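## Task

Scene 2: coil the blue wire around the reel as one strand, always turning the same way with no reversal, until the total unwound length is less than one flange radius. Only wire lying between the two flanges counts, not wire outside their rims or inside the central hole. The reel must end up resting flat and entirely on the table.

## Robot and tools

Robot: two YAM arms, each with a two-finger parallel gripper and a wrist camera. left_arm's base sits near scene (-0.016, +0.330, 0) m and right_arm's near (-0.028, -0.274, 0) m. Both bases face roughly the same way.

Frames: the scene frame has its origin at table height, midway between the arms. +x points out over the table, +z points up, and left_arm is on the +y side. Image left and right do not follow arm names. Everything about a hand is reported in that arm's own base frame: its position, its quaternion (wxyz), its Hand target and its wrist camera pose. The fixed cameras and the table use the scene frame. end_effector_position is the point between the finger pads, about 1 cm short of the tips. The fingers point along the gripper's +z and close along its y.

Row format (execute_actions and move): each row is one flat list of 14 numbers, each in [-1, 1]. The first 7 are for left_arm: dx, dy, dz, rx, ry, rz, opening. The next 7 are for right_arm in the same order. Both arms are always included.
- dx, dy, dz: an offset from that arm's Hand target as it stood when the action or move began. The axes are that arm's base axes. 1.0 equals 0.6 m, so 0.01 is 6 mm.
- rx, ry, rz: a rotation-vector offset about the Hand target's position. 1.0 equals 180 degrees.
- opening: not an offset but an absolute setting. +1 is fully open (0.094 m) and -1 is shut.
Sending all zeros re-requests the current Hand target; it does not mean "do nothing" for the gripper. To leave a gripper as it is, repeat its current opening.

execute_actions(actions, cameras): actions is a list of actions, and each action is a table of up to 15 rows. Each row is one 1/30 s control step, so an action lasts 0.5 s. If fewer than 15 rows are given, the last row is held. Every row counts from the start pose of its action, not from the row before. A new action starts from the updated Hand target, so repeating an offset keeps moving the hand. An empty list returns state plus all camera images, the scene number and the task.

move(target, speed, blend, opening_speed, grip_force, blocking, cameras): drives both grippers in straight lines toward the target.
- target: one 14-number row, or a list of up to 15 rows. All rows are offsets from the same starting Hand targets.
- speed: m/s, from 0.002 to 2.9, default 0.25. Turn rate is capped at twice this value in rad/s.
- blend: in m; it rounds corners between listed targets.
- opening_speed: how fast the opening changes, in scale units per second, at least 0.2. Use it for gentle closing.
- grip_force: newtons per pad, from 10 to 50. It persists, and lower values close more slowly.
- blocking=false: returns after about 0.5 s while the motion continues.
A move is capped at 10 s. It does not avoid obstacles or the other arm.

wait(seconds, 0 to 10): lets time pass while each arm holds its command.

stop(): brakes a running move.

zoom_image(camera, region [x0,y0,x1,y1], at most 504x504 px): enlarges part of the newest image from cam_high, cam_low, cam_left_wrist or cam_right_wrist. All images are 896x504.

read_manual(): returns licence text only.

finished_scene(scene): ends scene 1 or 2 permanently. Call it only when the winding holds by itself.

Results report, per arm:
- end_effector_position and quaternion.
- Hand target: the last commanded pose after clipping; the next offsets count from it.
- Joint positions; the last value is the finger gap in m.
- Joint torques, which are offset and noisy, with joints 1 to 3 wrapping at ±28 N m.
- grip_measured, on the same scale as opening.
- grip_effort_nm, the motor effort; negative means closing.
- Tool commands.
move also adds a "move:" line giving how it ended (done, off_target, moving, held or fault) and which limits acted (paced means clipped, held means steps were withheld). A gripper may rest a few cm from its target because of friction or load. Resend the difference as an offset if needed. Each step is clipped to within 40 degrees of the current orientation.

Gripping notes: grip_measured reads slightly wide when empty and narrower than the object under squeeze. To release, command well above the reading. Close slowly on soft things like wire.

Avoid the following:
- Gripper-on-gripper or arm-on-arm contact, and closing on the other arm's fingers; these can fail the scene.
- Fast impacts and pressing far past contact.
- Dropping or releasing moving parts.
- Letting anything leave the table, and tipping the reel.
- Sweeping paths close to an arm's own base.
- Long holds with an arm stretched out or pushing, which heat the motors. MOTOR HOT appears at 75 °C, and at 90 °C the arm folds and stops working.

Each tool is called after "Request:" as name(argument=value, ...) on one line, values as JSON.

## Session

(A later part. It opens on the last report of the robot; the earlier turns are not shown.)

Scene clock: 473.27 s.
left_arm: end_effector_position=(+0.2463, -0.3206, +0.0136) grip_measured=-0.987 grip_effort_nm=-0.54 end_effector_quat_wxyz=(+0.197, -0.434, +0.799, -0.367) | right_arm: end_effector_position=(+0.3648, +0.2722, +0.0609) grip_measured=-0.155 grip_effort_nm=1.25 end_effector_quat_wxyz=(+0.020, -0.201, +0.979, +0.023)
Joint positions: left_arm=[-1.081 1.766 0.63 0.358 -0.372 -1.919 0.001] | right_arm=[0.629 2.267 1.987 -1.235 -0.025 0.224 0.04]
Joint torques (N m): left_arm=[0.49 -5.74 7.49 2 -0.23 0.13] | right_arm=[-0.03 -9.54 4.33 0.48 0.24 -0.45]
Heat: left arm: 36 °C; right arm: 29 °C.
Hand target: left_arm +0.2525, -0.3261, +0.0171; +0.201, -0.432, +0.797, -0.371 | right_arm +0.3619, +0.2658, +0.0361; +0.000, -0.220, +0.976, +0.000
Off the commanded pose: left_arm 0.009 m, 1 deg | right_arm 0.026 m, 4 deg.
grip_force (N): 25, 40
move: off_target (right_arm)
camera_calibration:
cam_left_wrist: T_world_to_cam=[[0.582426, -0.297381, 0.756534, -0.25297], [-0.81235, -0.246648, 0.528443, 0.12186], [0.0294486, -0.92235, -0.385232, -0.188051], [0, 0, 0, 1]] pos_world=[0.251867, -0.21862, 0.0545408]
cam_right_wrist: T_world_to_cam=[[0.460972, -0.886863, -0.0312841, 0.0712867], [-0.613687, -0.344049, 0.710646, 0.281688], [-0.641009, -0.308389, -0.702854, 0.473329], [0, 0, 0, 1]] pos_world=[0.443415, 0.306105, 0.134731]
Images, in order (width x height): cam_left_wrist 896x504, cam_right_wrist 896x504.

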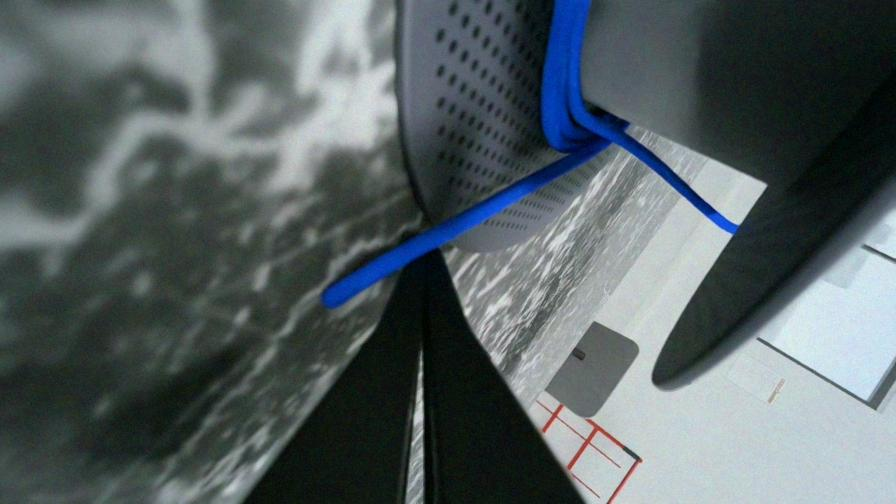

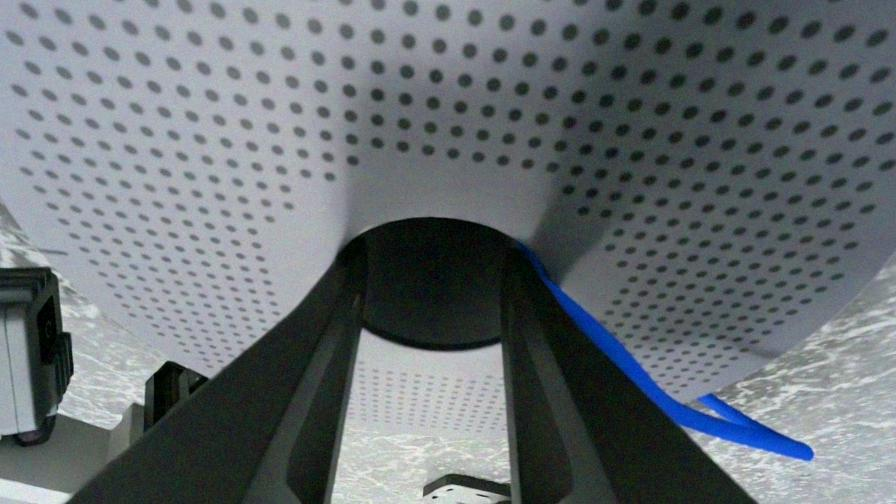

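Request:
move(target=[0,0,0,0,0,0,-1, 0,0,0,0,0,0.19,-0.05], speed=0.15, cameras=["cam_left_wrist", "cam_right_wrist"])

Scene clock: 496.20 s.
left_arm: end_effector_position=(+0.2463, -0.3208, +0.0138) grip_measured=-0.987 grip_effort_nm=-0.54 end_effector_quat_wxyz=(+0.197, -0.434, +0.799, -0.367) | right_arm: end_effector_position=(+0.3624, +0.2754, +0.0611) grip_measured=-0.155 grip_effort_nm=1.25 end_effector_quat_wxyz=(+0.025, -0.480, +0.877, +0.027)
Joint positions: left_arm=[-1.081 1.766 0.63 0.359 -0.372 -1.919 0.001] | right_arm=[0.629 2.267 1.987 -1.235 -0.047 -0.371 0.04]
Joint torques (N m): left_arm=[0.5 -5.72 7.49 2 -0.23 0.14] | right_arm=[-0.03 -9.52 4.57 0.45 0.46 -0.43]
Heat: left arm: 36 °C; right arm: 29 °C.
Hand target: left_arm +0.2525, -0.3261, +0.0171; +0.201, -0.432, +0.797, -0.371 | right_arm +0.3619, +0.2658, +0.0361; +0.000, -0.497, +0.868, +0.001
Off the commanded pose: left_arm 0.009 m, 1 deg | right_arm 0.027 m, 5 deg.
grip_force (N): 25, 40
move: off_target (right_arm)
camera_calibration:
cam_left_wrist: T_world_to_cam=[[0.582113, -0.296743, 0.757026, -0.252916], [-0.812582, -0.245793, 0.528485, 0.121999], [0.0292468, -0.922784, -0.384207, -0.188297], [0, 0, 0, 1]] pos_world=[0.251867, -0.218822, 0.0546437]
cam_right_wrist: T_world_to_cam=[[0.879393, -0.475799, -0.0168387, -0.190541], [-0.330656, -0.635815, 0.697428, 0.25979], [-0.342542, -0.607746, -0.716457, 0.448062], [0, 0, 0, 1]] pos_world=[0.406941, 0.346827, 0.136624]
Images, in order (width x height): cam_left_wrist 896x504, cam_right_wrist 896x504.

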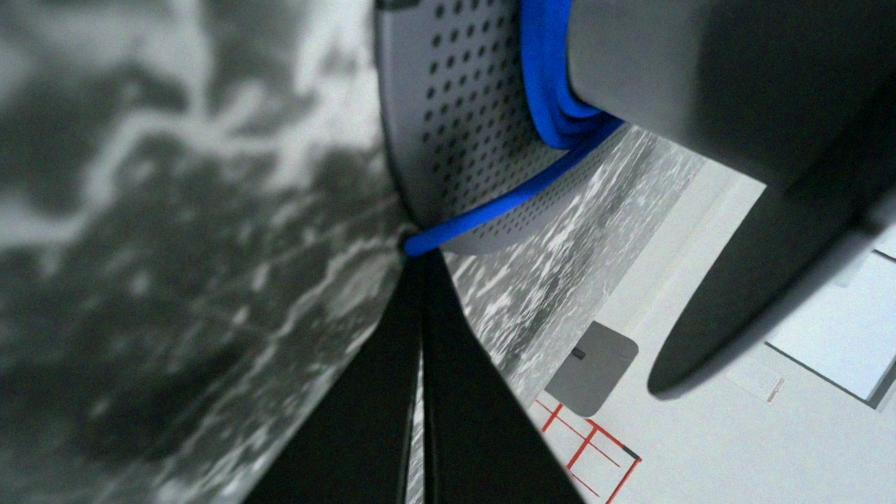

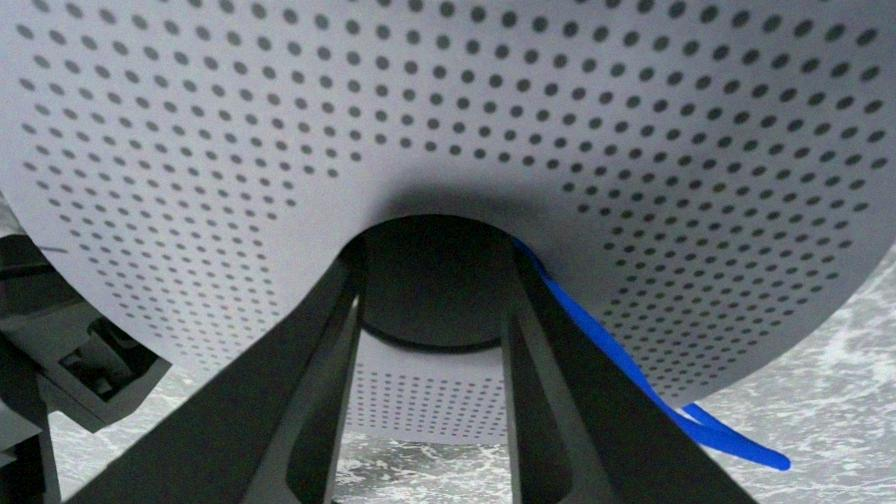

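Request:
move(target=[0,0,0,0,0,0,-1, 0,0,0,0,0,0.09,-0.05], speed=0.15, cameras=["cam_left_wrist", "cam_high"])

Scene clock: 504.47 s.
left_arm: end_effector_position=(+0.2463, -0.3208, +0.0138) grip_measured=-0.987 grip_effort_nm=-0.54 end_effector_quat_wxyz=(+0.197, -0.434, +0.799, -0.367) | right_arm: end_effector_position=(+0.3605, +0.2751, +0.0610) grip_measured=-0.153 grip_effort_nm=1.25 end_effector_quat_wxyz=(+0.025, -0.597, +0.802, +0.026)
Joint positions: left_arm=[-1.081 1.766 0.63 0.359 -0.372 -1.919 0.001] | right_arm=[0.629 2.267 1.987 -1.242 -0.052 -0.65 0.04]
Joint torques (N m): left_arm=[0.47 -5.71 7.53 2 -0.24 0.14] | right_arm=[0.01 -9.63 4.55 0.52 0.51 -0.49]
Heat: left arm: 36 °C; right arm: 29 °C.
Hand target: left_arm +0.2526, -0.3261, +0.0171; +0.201, -0.432, +0.797, -0.371 | right_arm +0.3619, +0.2658, +0.0361; +0.000, -0.614, +0.789, +0.001
Off the commanded pose: left_arm 0.009 m, 1 deg | right_arm 0.027 m, 5 deg.
grip_force (N): 25, 40
move: off_target (right_arm)
camera_calibration:
cam_left_wrist: T_world_to_cam=[[0.582113, -0.296743, 0.757026, -0.252916], [-0.812582, -0.245793, 0.528485, 0.121999], [0.0292468, -0.922784, -0.384207, -0.188297], [0, 0, 0, 1]] pos_world=[0.251867, -0.218822, 0.0546437]
Images, in order (width x height): cam_high 896x504, cam_left_wrist 896x504.

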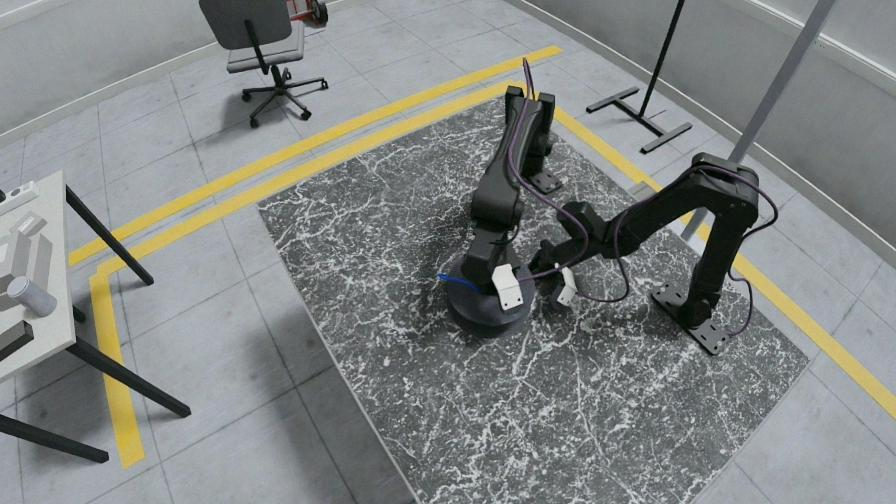

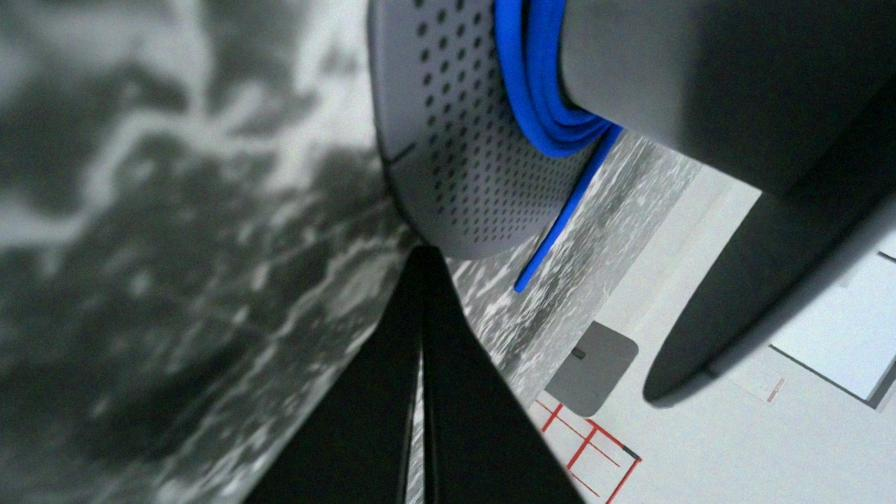

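Request:
move(target=[[-0.0852,0.06,0.1215,0,0,0,-1, 0,0,0,0,0,0,-0.05],[-0.06,0.3,0.24,0,0,0,-1, 0,0,0,0,0,0,-0.05]], speed=[0.1, 0.2], blend=[0.03, 0], cameras=["all"])

Scene clock: 517.40 s.
left_arm: end_effector_position=(+0.2142, -0.1465, +0.1483) grip_measured=-0.987 grip_effort_nm=-0.54 end_effector_quat_wxyz=(+0.195, -0.436, +0.799, -0.365) | right_arm: end_effector_position=(+0.3605, +0.2751, +0.0610) grip_measured=-0.153 grip_effort_nm=1.25 end_effector_quat_wxyz=(+0.025, -0.597, +0.801, +0.026)
Joint positions: left_arm=[-0.629 0.709 0.559 -0.568 -0.037 -1.61 0.001] | right_arm=[0.629 2.267 1.987 -1.242 -0.052 -0.65 0.04]
Joint torques (N m): left_arm=[0.66 -0.44 10.69 1.88 -0.1 0.15] | right_arm=[0.03 -9.44 4.51 0.51 0.52 -0.5]
Heat: left arm: 37 °C; right arm: 29 °C.
Hand target: left_arm +0.2166, -0.1460, +0.1610; +0.201, -0.432, +0.797, -0.371 | right_arm +0.3620, +0.2658, +0.0361; +0.000, -0.614, +0.789, +0.001
Off the commanded pose: left_arm 0.013 m, 1 deg | right_arm 0.027 m, 5 deg.
grip_force (N): 25, 40
move: off_target (left_arm, right_arm)
camera_calibration:
cam_left_wrist: T_world_to_cam=[[0.587507, -0.297074, 0.752717, -0.284946], [-0.808698, -0.248918, 0.532961, 0.0657822], [0.0290354, -0.921839, -0.386484, 0.025662], [0, 0, 0, 1]] pos_world=[0.21986, -0.0446194, 0.189342]
cam_right_wrist: T_world_to_cam=[[0.976574, -0.215124, -0.00505112, -0.296377], [-0.150788, -0.700886, 0.697152, 0.212135], [-0.153514, -0.680059, -0.716905, 0.398966], [0, 0, 0, 1]] pos_world=[0.382668, 0.356245, 0.136633]

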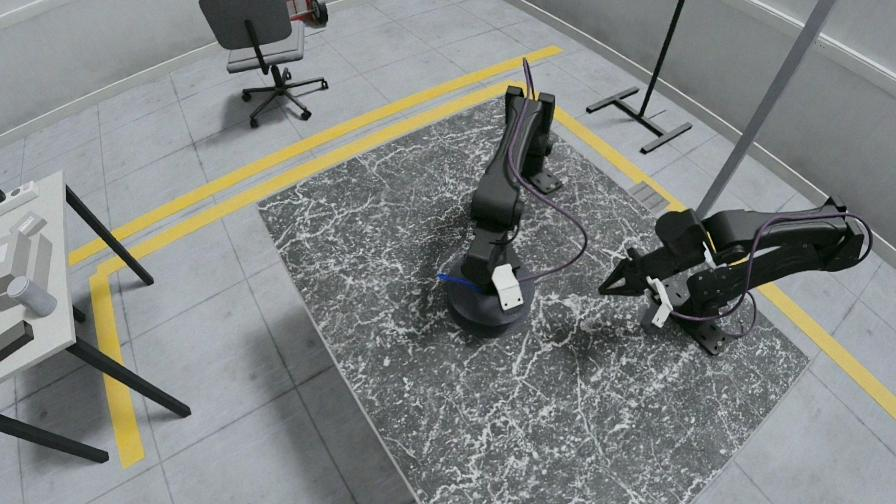

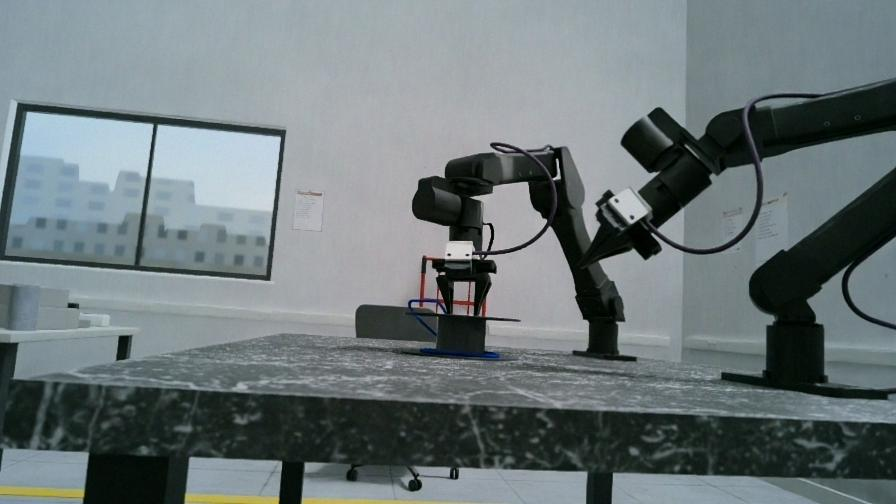

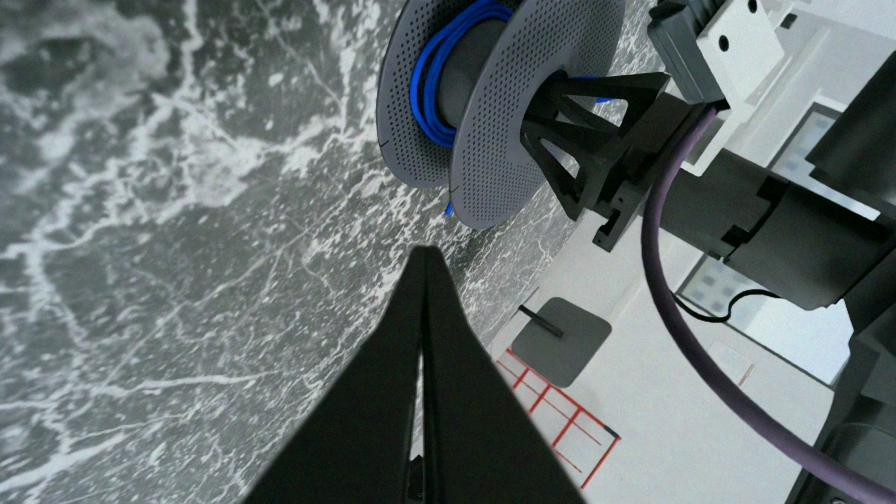

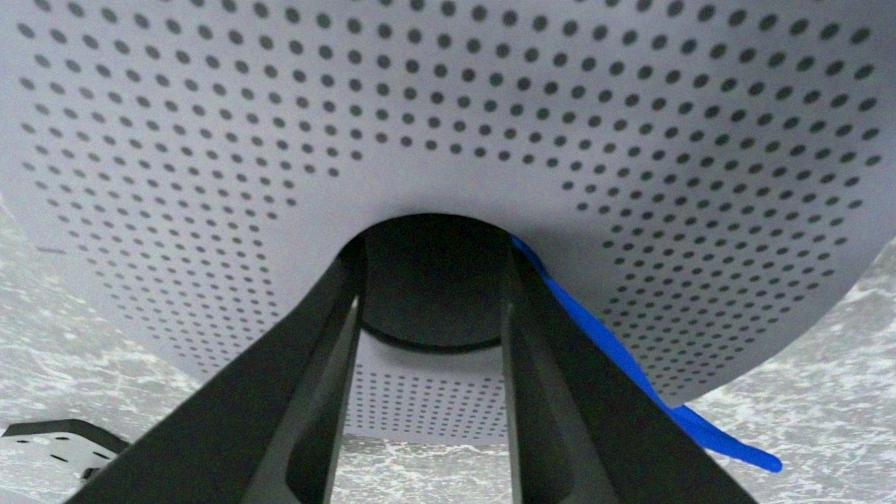

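Request:
move(target=[0,0,0,0,0,0,-1, 0,0,0,0,0,-0.639,-0.05], speed=0.2, cameras=["all"])

Scene clock: 538.97 s.
left_arm: end_effector_position=(+0.2142, -0.1466, +0.1483) grip_measured=-0.987 grip_effort_nm=-0.54 end_effector_quat_wxyz=(+0.195, -0.435, +0.800, -0.365) | right_arm: end_effector_position=(+0.3709, +0.2700, +0.0613) grip_measured=-0.153 grip_effort_nm=1.25 end_effector_quat_wxyz=(+0.023, +0.318, +0.947, +0.027)
Joint positions: left_arm=[-0.629 0.709 0.559 -0.568 -0.036 -1.61 0.001] | right_arm=[0.63 2.267 1.987 -1.221 0.007 1.278 0.04]
Joint torques (N m): left_arm=[0.66 -0.42 10.67 1.89 -0.06 0.13] | right_arm=[0.27 -9.68 4.45 0.36 -0.07 0.49]
Heat: left arm: 37 °C; right arm: 29 °C.
Hand target: left_arm +0.2166, -0.1460, +0.1611; +0.201, -0.432, +0.797, -0.371 | right_arm +0.3619, +0.2658, +0.0360; +0.000, +0.336, +0.942, +0.000
Off the commanded pose: left_arm 0.013 m, 1 deg | right_arm 0.027 m, 5 deg.
grip_force (N): 25, 40
move: off_target (left_arm, right_arm)
camera_calibration:
cam_left_wrist: T_world_to_cam=[[0.58713, -0.297738, 0.752749, -0.284926], [-0.809007, -0.248029, 0.532906, 0.0658734], [0.0280373, -0.921864, -0.386498, 0.0257916], [0, 0, 0, 1]] pos_world=[0.219857, -0.0447185, 0.189342]
cam_right_wrist: T_world_to_cam=[[-0.541883, -0.838178, -0.0618033, 0.427245], [-0.603096, 0.336578, 0.723181, 0.0959461], [-0.585353, 0.429153, -0.687888, 0.256154], [0, 0, 0, 1]] pos_world=[0.439322, 0.215885, 0.133224]

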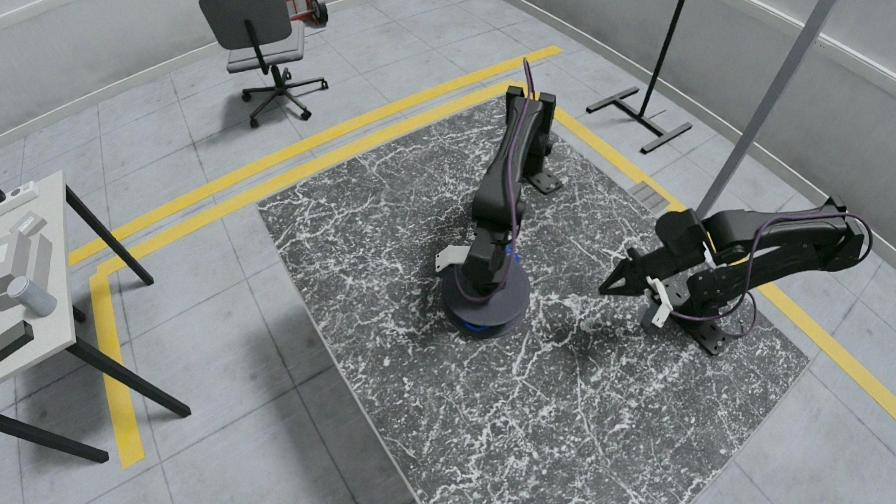

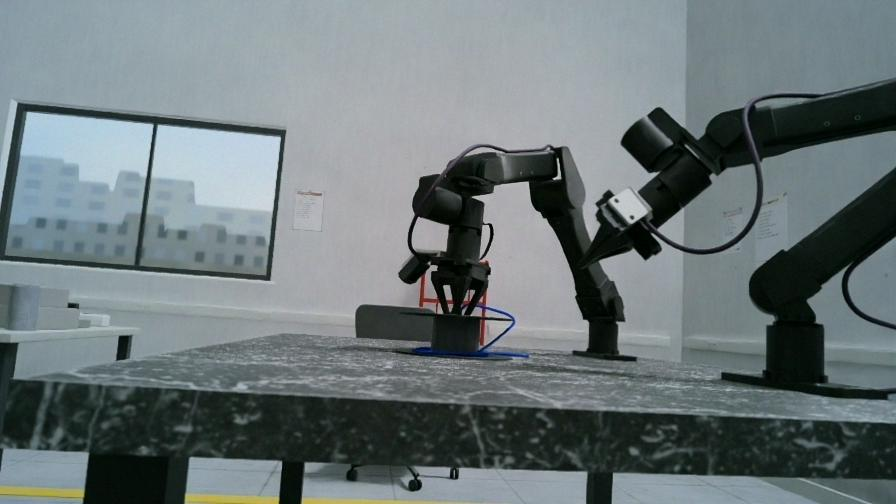

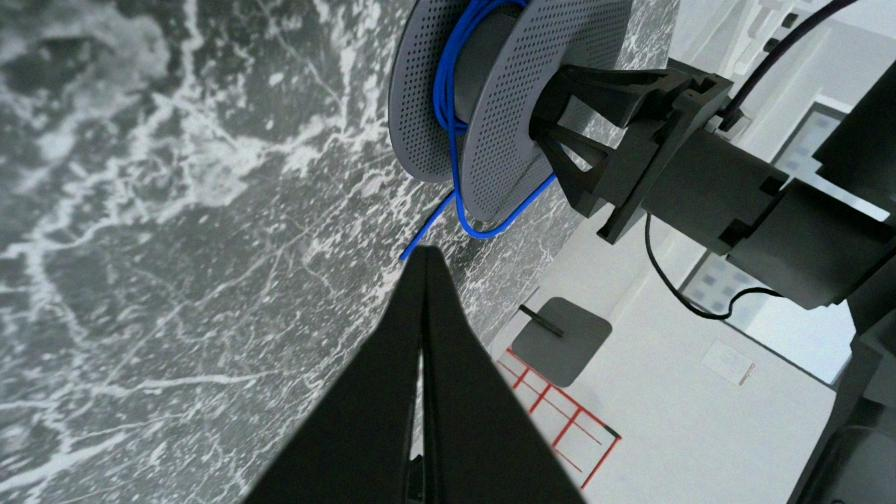

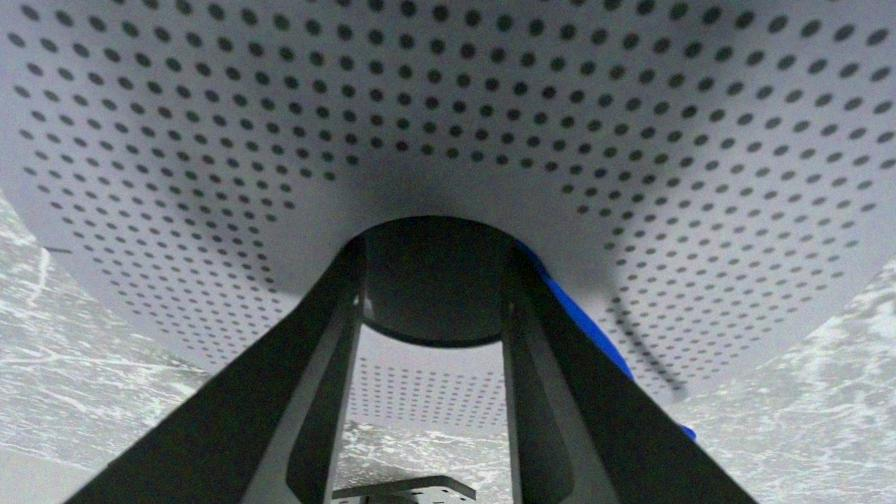

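Request:
zoom_image(camera="cam_left_wrist", region=[360, 0, 640, 280])

Request:
zoom_image(camera="cam_low", region=[380, 280, 560, 380])

Scaled by 1.800 from the camera's 896x504 image, which has a finer 1280x720 frame.

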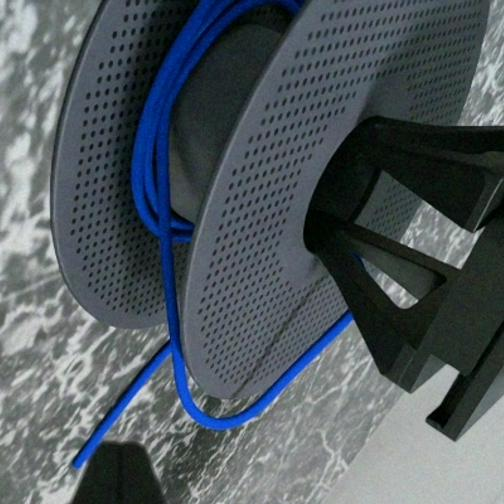

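Scaled by 2.800 from the camera's 896x504 image, which has a finer 1280x720 frame.

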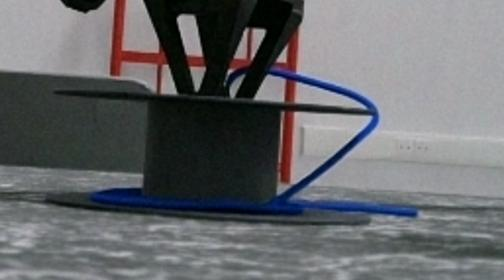

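Request:
move(target=[[0,0,0,0,0,0,-1, 0,0,0.038,0,0,0,-0.05],[0,0,0,0,0,0,-1, 0,0,0.038,0,0,0,-1],[0,0,0,0,0,0,-1, 0,0,0.13,0,0,0,-1]], speed=0.1, cameras=["cam_left_wrist", "cam_right_wrist", "cam_low"])

Scene clock: 590.23 s.
left_arm: end_effector_position=(+0.2142, -0.1466, +0.1483) grip_measured=-0.987 grip_effort_nm=-0.54 end_effector_quat_wxyz=(+0.195, -0.435, +0.800, -0.365) | right_arm: end_effector_position=(+0.3606, +0.2656, +0.1159) grip_measured=-0.994 grip_effort_nm=-0.36 end_effector_quat_wxyz=(+0.001, +0.332, +0.943, +0.007)
Joint positions: left_arm=[-0.629 0.709 0.559 -0.568 -0.036 -1.61 0.001] | right_arm=[0.63 2.311 2.283 -1.529 -0.006 1.308 0]
Joint torques (N m): left_arm=[0.73 -0.43 10.67 1.88 -0.06 0.13] | right_arm=[0.06 -11.34 8.25 0.03 0.1 0.11]
Heat: left arm: 38 °C; right arm: 29 °C.
Hand target: left_arm +0.2166, -0.1460, +0.1611; +0.201, -0.432, +0.797, -0.371 | right_arm +0.3619, +0.2657, +0.1140; +0.000, +0.336, +0.942, +0.000
Off the commanded pose: left_arm 0.013 m, 1 deg | right_arm 0.002 m, 1 deg.
grip_force (N): 25, 40
move: off_target (left_arm); target 2's new opening was sent with right_arm's hand 0.010 m and 3 deg from that target
camera_calibration:
cam_left_wrist: T_world_to_cam=[[0.58713, -0.297738, 0.752749, -0.284926], [-0.809007, -0.248029, 0.532906, 0.0658734], [0.0280373, -0.921864, -0.386498, 0.0257916], [0, 0, 0, 1]] pos_world=[0.219857, -0.0447185, 0.189342]
cam_right_wrist: T_world_to_cam=[[-0.568135, -0.822833, -0.0130032, 0.421151], [-0.552692, 0.369811, 0.746841, 0.0220631], [-0.609717, 0.431493, -0.664875, 0.295088], [0, 0, 0, 1]] pos_world=[0.431385, 0.211049, 0.185196]
Images, in order (width x height): cam_low 896x504, cam_left_wrist 896x504, cam_right_wrist 896x504.

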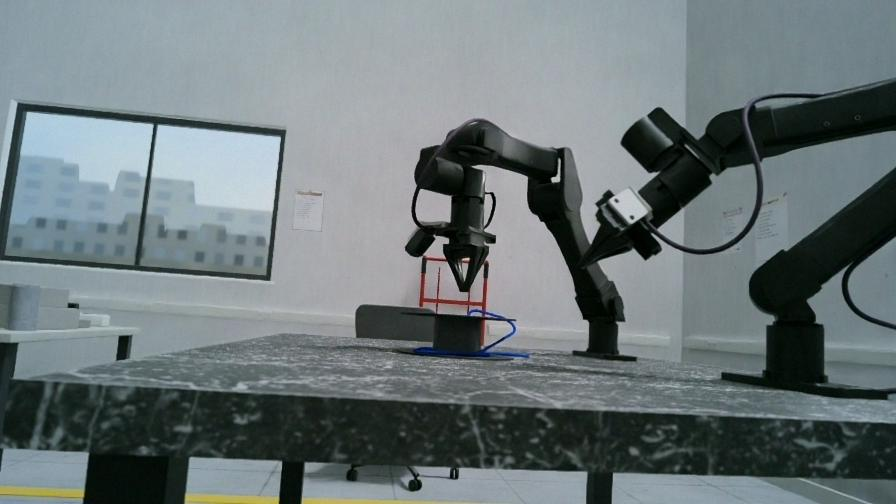

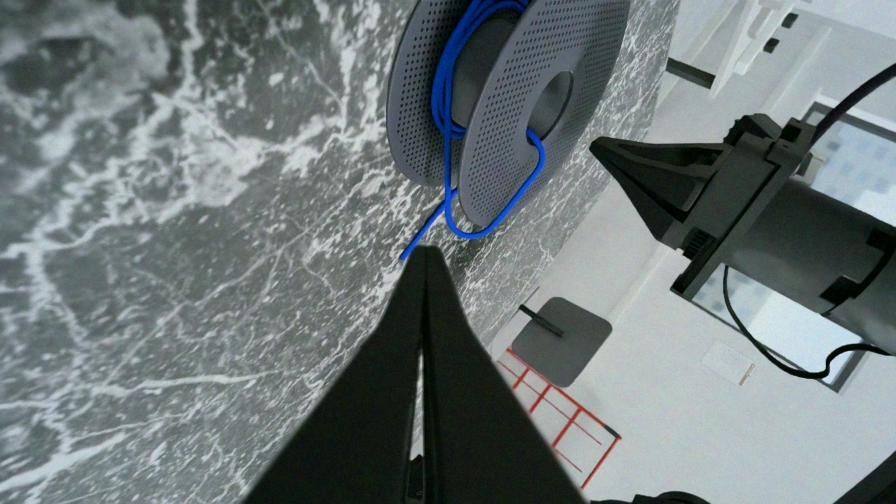

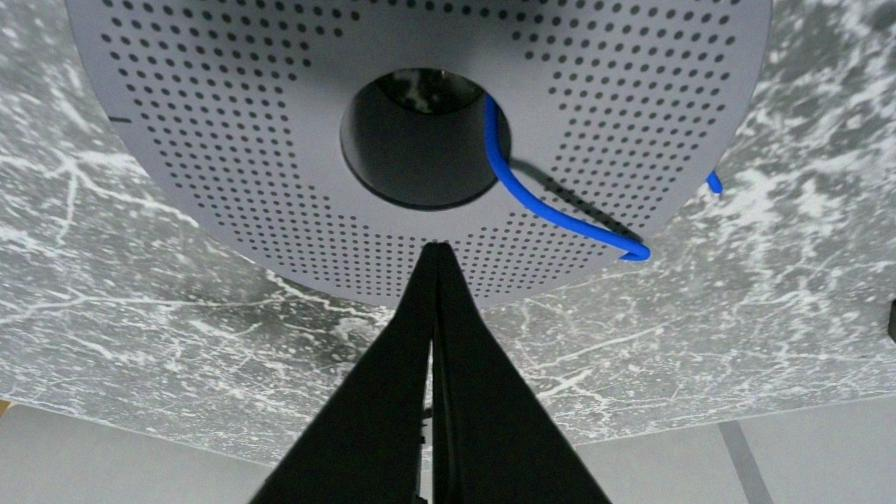

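Request:
move(target=[0,0,0,0,0,0,-1, -0.051,-0.0282,-0.005,0,0,0.368,-0.3], speed=0.15, grip_force=[25, 50], cameras=["cam_right_wrist"])

Scene clock: 656.23 s.
left_arm: end_effector_position=(+0.2142, -0.1466, +0.1483) grip_measured=-0.987 grip_effort_nm=-0.54 end_effector_quat_wxyz=(+0.195, -0.435, +0.800, -0.365) | right_arm: end_effector_position=(+0.3301, +0.2466, +0.0975) grip_measured=-0.302 grip_effort_nm=0.11 end_effector_quat_wxyz=(-0.024, -0.225, +0.974, -0.007)
Joint positions: left_arm=[-0.629 0.709 0.559 -0.568 -0.036 -1.61 0.001] | right_arm=[0.637 2.188 2.002 -1.435 -0.006 0.182 0.033]
Joint torques (N m): left_arm=[0.68 -0.39 10.7 1.88 -0.07 0.14] | right_arm=[0.29 -17.11 4.96 0.37 0.06 -0.11]
Heat: left arm: 39 °C; right arm: 30 °C.
Hand target: left_arm +0.2166, -0.1460, +0.1611; +0.201, -0.432, +0.797, -0.371 | right_arm +0.3314, +0.2488, +0.1110; +0.001, -0.233, +0.972, +0.000
Off the commanded pose: left_arm 0.013 m, 1 deg | right_arm 0.014 m, 3 deg.
grip_force (N): 25, 50
move: off_target (left_arm, right_arm)
camera_calibration:
cam_right_wrist: T_world_to_cam=[[0.503343, -0.864086, 0.00125122, 0.0429217], [-0.543113, -0.315245, 0.778234, 0.188705], [-0.672067, -0.392398, -0.627973, 0.492633], [0, 0, 0, 1]] pos_world=[0.411966, 0.289885, 0.16245]
Images, in order (width x height): cam_right_wrist 896x504.

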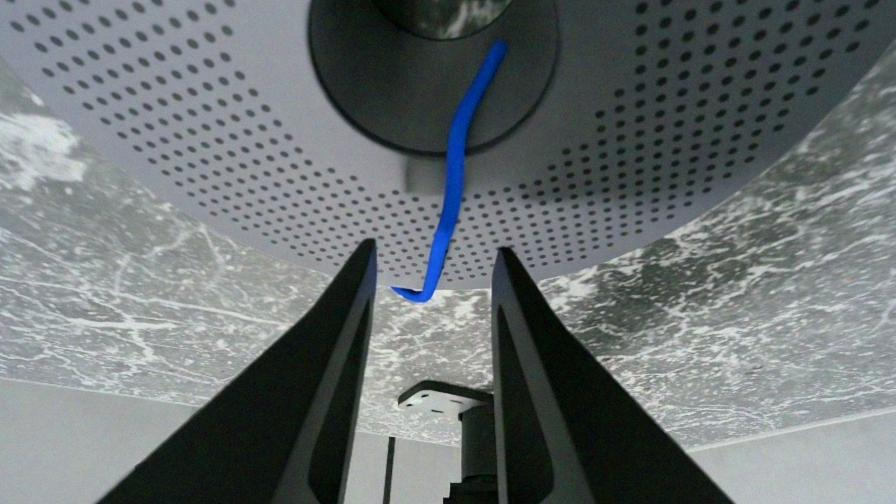

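Request:
move(target=[0,0,0,0,0,0,-1, 0.0023,-0.006,-0.0517,0,0,-0.017,-0.3], speed=0.06, cameras=["cam_right_wrist"])

Scene clock: 670.90 s.
left_arm: end_effector_position=(+0.2142, -0.1466, +0.1483) grip_measured=-0.987 grip_effort_nm=-0.55 end_effector_quat_wxyz=(+0.195, -0.435, +0.800, -0.365) | right_arm: end_effector_position=(+0.3268, +0.2441, +0.0756) grip_measured=-0.302 grip_effort_nm=0.10 end_effector_quat_wxyz=(-0.021, -0.214, +0.977, -0.007)
Joint positions: left_arm=[-0.629 0.709 0.559 -0.568 -0.036 -1.61 0.001] | right_arm=[0.637 2.163 1.876 -1.328 -0.006 0.206 0.033]
Joint torques (N m): left_arm=[0.68 -0.4 10.73 1.89 -0.06 0.14] | right_arm=[-0.51 -14.95 4.37 0.61 0.05 0.11]
Heat: left arm: 39 °C; right arm: 30 °C.
Hand target: left_arm +0.2166, -0.1460, +0.1611; +0.201, -0.432, +0.797, -0.371 | right_arm +0.3327, +0.2453, +0.0799; +0.001, -0.207, +0.978, +0.000
Off the commanded pose: left_arm 0.013 m, 1 deg | right_arm 0.007 m, 3 deg.
grip_force (N): 25, 50
move: off_target (left_arm, right_arm)
camera_calibration:
cam_right_wrist: T_world_to_cam=[[0.482692, -0.875788, 0.00181296, 0.0521037], [-0.553998, -0.303732, 0.775134, 0.204123], [-0.678302, -0.375156, -0.631794, 0.47383], [0, 0, 0, 1]] pos_world=[0.409334, 0.28539, 0.141046]
Images, in order (width x height): cam_right_wrist 896x504.

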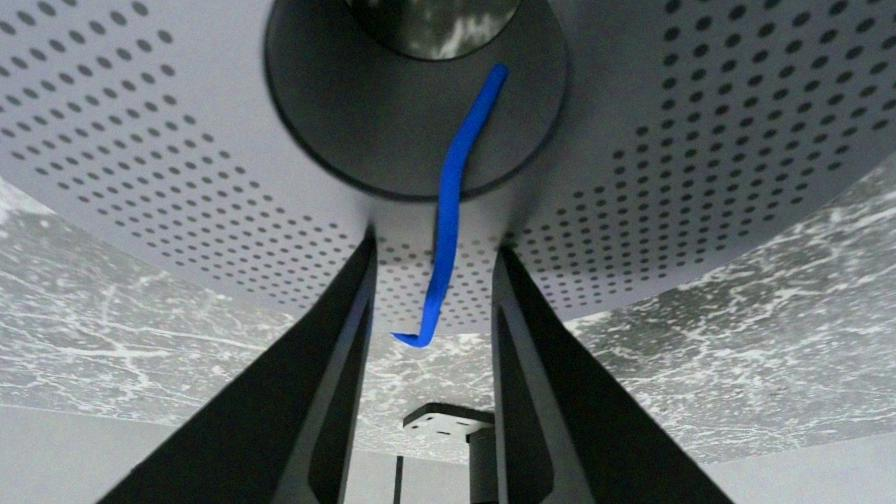

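Request:
move(target=[0,0,0,0,0,0,-1, 0,0,0,0,0,0,-1], speed=0.06, grip_force=[25, 30], cameras=["cam_right_wrist"])

Scene clock: 676.77 s.
left_arm: end_effector_position=(+0.2142, -0.1466, +0.1483) grip_measured=-0.987 grip_effort_nm=-0.54 end_effector_quat_wxyz=(+0.195, -0.435, +0.800, -0.365) | right_arm: end_effector_position=(+0.3298, +0.2459, +0.0756) grip_measured=-0.921 grip_effort_nm=-0.62 end_effector_quat_wxyz=(-0.015, -0.213, +0.977, -0.005)
Joint positions: left_arm=[-0.629 0.709 0.559 -0.568 -0.036 -1.61 0.001] | right_arm=[0.637 2.162 1.876 -1.315 -0.004 0.207 0.004]
Joint torques (N m): left_arm=[0.68 -0.4 10.67 1.88 -0.05 0.15] | right_arm=[-0.5 -14.99 4.4 0.48 0.06 0.11]
Heat: left arm: 39 °C; right arm: 30 °C.
Hand target: left_arm +0.2166, -0.1460, +0.1611; +0.201, -0.432, +0.797, -0.371 | right_arm +0.3327, +0.2452, +0.0800; +0.000, -0.207, +0.978, +0.000
Off the commanded pose: left_arm 0.013 m, 1 deg | right_arm 0.005 m, 2 deg.
grip_force (N): 25, 30
move: off_target (left_arm)
camera_calibration:
cam_right_wrist: T_world_to_cam=[[0.482145, -0.87609, 0.00183739, 0.0524869], [-0.563805, -0.308676, 0.766056, 0.211471], [-0.670567, -0.370386, -0.642771, 0.47362], [0, 0, 0, 1]] pos_world=[0.411516, 0.286681, 0.142334]
Images, in order (width x height): cam_right_wrist 896x504.

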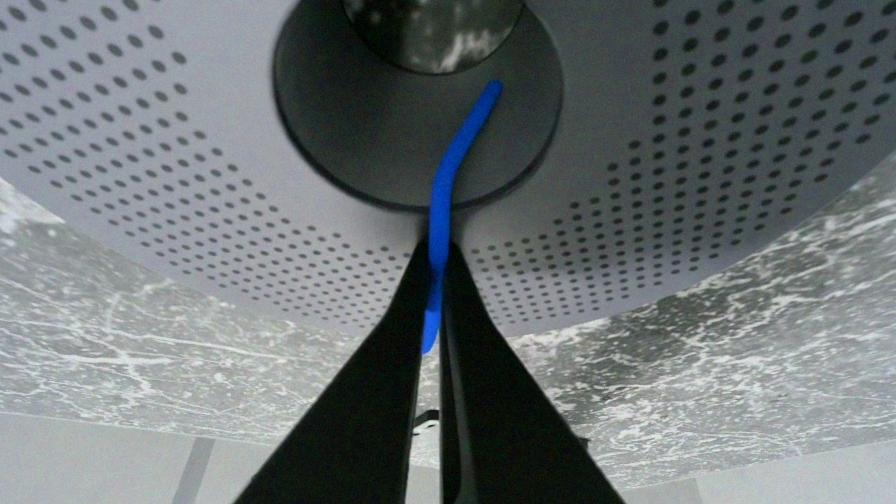

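Request:
move(target=[[0,0,0,0,0,0,-1, 0.0,0.0,0.036,0,0,0,-1],[0,0,0,0,0,0,-1, 0.0053,-0.0672,0.036,0,0,-0.222,-1],[0,0,0,0,0,0,-1, -0.0333,-0.122,0.033,0,0,-0.43,-1],[0,0,0,0,0,0,-1, -0.098,-0.14,0.03,0,0,-0.583,-1]], speed=[0.1, 0.2, 0.2, 0.2], blend=[0.01, 0.02, 0.02, 0], cameras=["all"])

Scene clock: 738.30 s.
left_arm: end_effector_position=(+0.2142, -0.1466, +0.1483) grip_measured=-0.987 grip_effort_nm=-0.54 end_effector_quat_wxyz=(+0.195, -0.435, +0.800, -0.365) | right_arm: end_effector_position=(+0.2759, +0.1616, +0.0923) grip_measured=-0.923 grip_effort_nm=-0.68 end_effector_quat_wxyz=(-0.007, +0.647, +0.762, -0.011)
Joint positions: left_arm=[-0.629 0.709 0.559 -0.568 -0.036 -1.61 0.001] | right_arm=[0.524 1.785 1.41 -1.221 -0.005 1.931 0.004]
Joint torques (N m): left_arm=[0.68 -0.42 10.74 1.88 -0.07 0.14] | right_arm=[0.54 -12 4.83 0.27 0.05 0.14]
Heat: left arm: 40 °C; right arm: 35 °C.
Hand target: left_arm +0.2166, -0.1460, +0.1611; +0.201, -0.432, +0.797, -0.371 | right_arm +0.2739, +0.1614, +0.0981; +0.001, +0.649, +0.760, +0.000
Off the commanded pose: left_arm 0.013 m, 1 deg | right_arm 0.006 m, 1 deg.
grip_force (N): 25, 30
move: off_target (left_arm)
camera_calibration:
cam_left_wrist: T_world_to_cam=[[0.58713, -0.297738, 0.752749, -0.284926], [-0.809007, -0.248029, 0.532906, 0.0658734], [0.0280373, -0.921864, -0.386498, 0.0257916], [0, 0, 0, 1]] pos_world=[0.219857, -0.0447185, 0.189342]
cam_right_wrist: T_world_to_cam=[[-0.971885, -0.233968, 0.0264121, 0.299635], [-0.137061, 0.653385, 0.744514, -0.128983], [-0.19145, 0.719963, -0.667084, 0.110793], [0, 0, 0, 1]] pos_world=[0.294744, 0.0746143, 0.162024]

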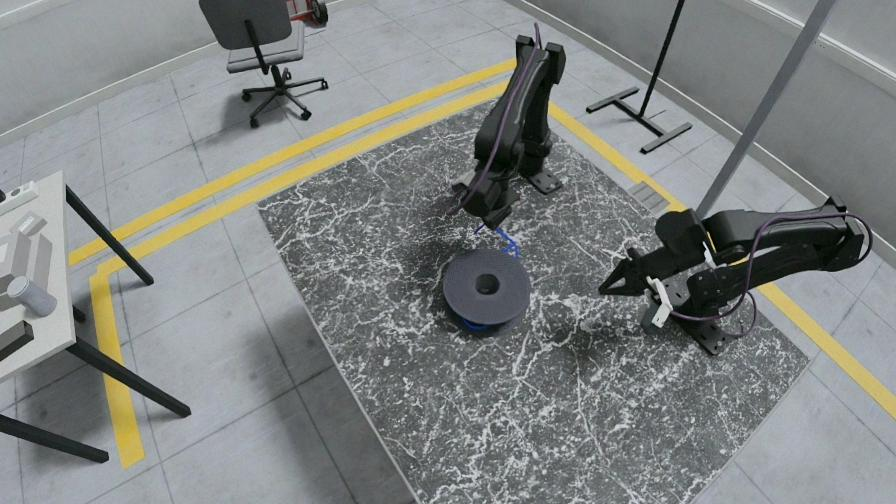

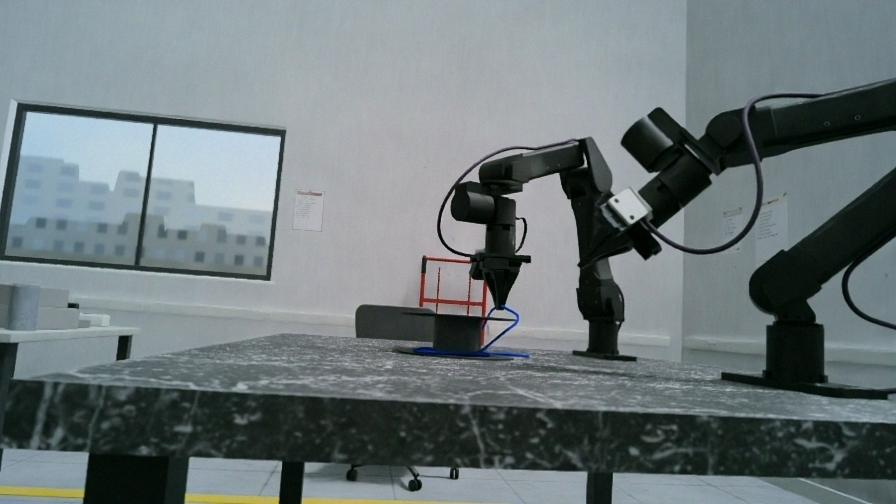

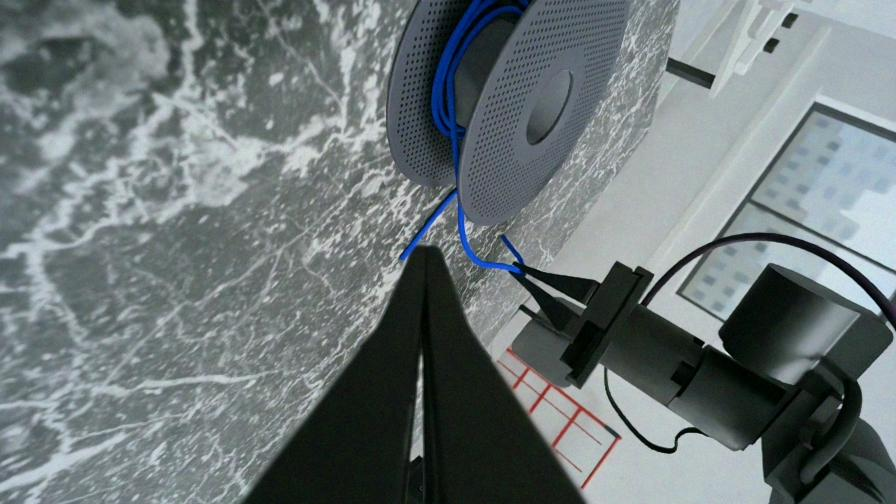

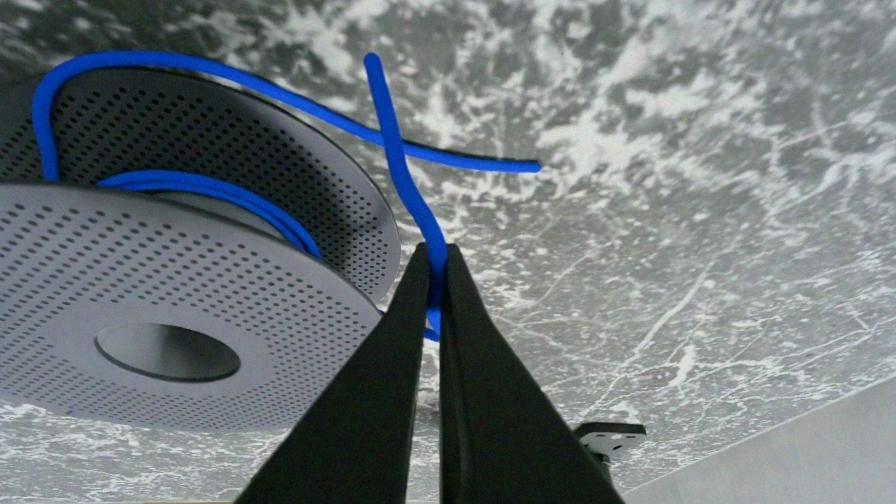

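Request:
move(target=[0,0,0,0,0,0,-1, 0,0,-0.082,0,0,0,-1], speed=0.1, cameras=["all"])

Scene clock: 767.93 s.
left_arm: end_effector_position=(+0.2142, -0.1466, +0.1483) grip_measured=-0.987 grip_effort_nm=-0.55 end_effector_quat_wxyz=(+0.195, -0.435, +0.800, -0.365) | right_arm: end_effector_position=(+0.2766, +0.1620, +0.0547) grip_measured=-0.923 grip_effort_nm=-0.68 end_effector_quat_wxyz=(+0.000, +0.647, +0.762, +0.007)
Joint positions: left_arm=[-0.629 0.709 0.559 -0.568 -0.036 -1.61 0.001] | right_arm=[0.524 1.784 1.256 -1.031 -0.005 1.932 0.004]
Joint torques (N m): left_arm=[0.65 -0.39 10.71 1.89 -0.07 0.14] | right_arm=[0.42 -7.92 4.97 0.38 0.12 0.14]
Heat: left arm: 41 °C; right arm: 32 °C.
Hand target: left_arm +0.2166, -0.1460, +0.1611; +0.201, -0.432, +0.797, -0.371 | right_arm +0.2740, +0.1614, +0.0488; +0.000, +0.649, +0.760, +0.000
Off the commanded pose: left_arm 0.013 m, 1 deg | right_arm 0.006 m, 1 deg.
grip_force (N): 25, 30
move: off_target (left_arm)
camera_calibration:
cam_left_wrist: T_world_to_cam=[[0.58713, -0.297738, 0.752749, -0.284926], [-0.809007, -0.248029, 0.532906, 0.0658734], [0.0280373, -0.921864, -0.386498, 0.0257916], [0, 0, 0, 1]] pos_world=[0.219857, -0.0447185, 0.189342]
cam_right_wrist: T_world_to_cam=[[-0.972354, -0.233335, -0.00909477, 0.303413], [-0.160529, 0.639657, 0.751711, -0.0928347], [-0.169583, 0.732389, -0.65943, 0.0771289], [0, 0, 0, 1]] pos_world=[0.293202, 0.0736908, 0.123406]

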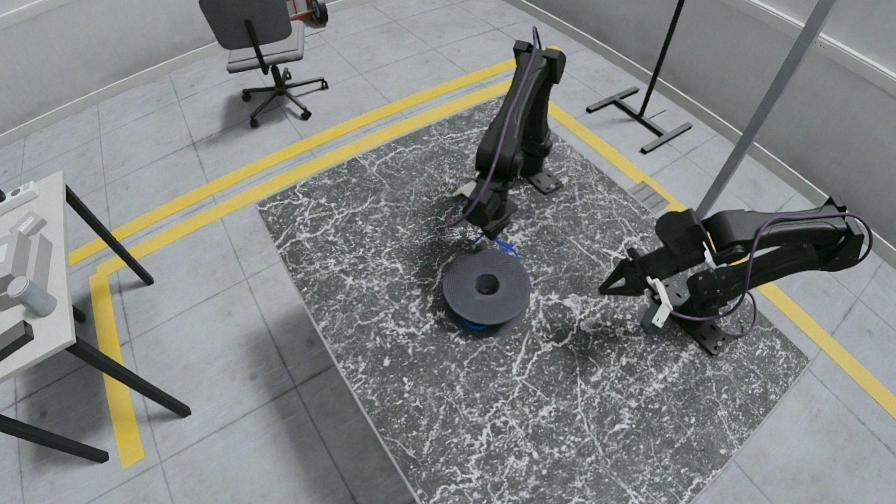

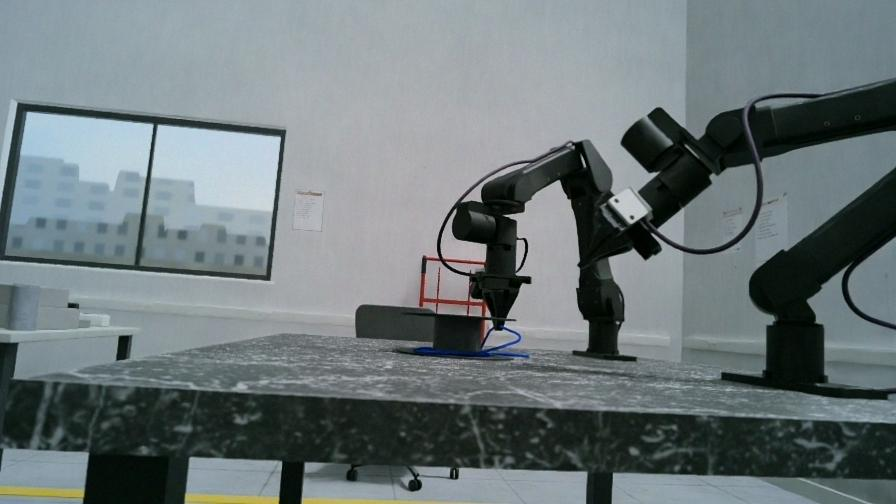

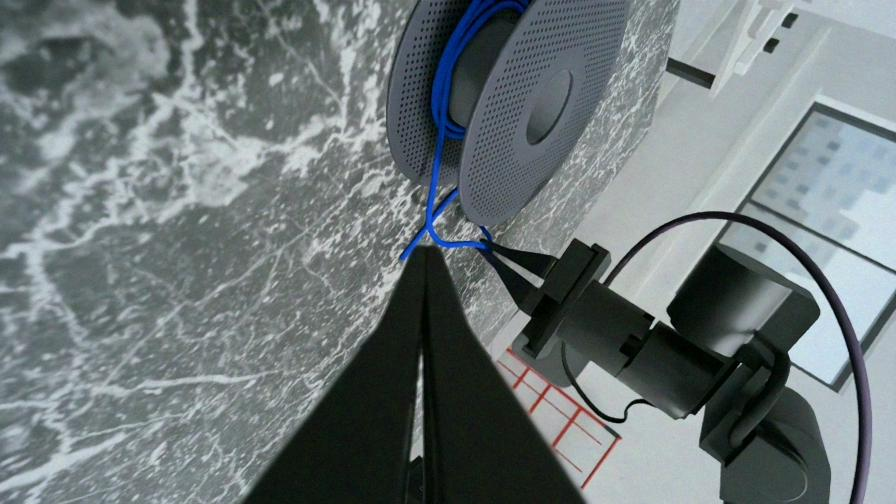

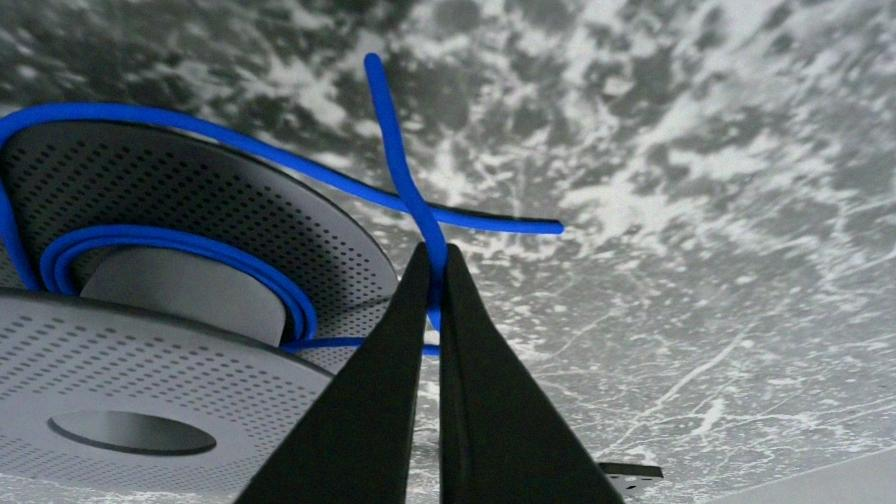

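Request:
zoom_image(camera="cam_low", region=[380, 270, 560, 370])

Scaled by 2.800 from the camera's 896x504 image, which has a finer 1280x720 frame.

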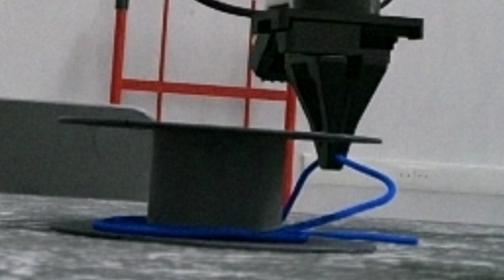

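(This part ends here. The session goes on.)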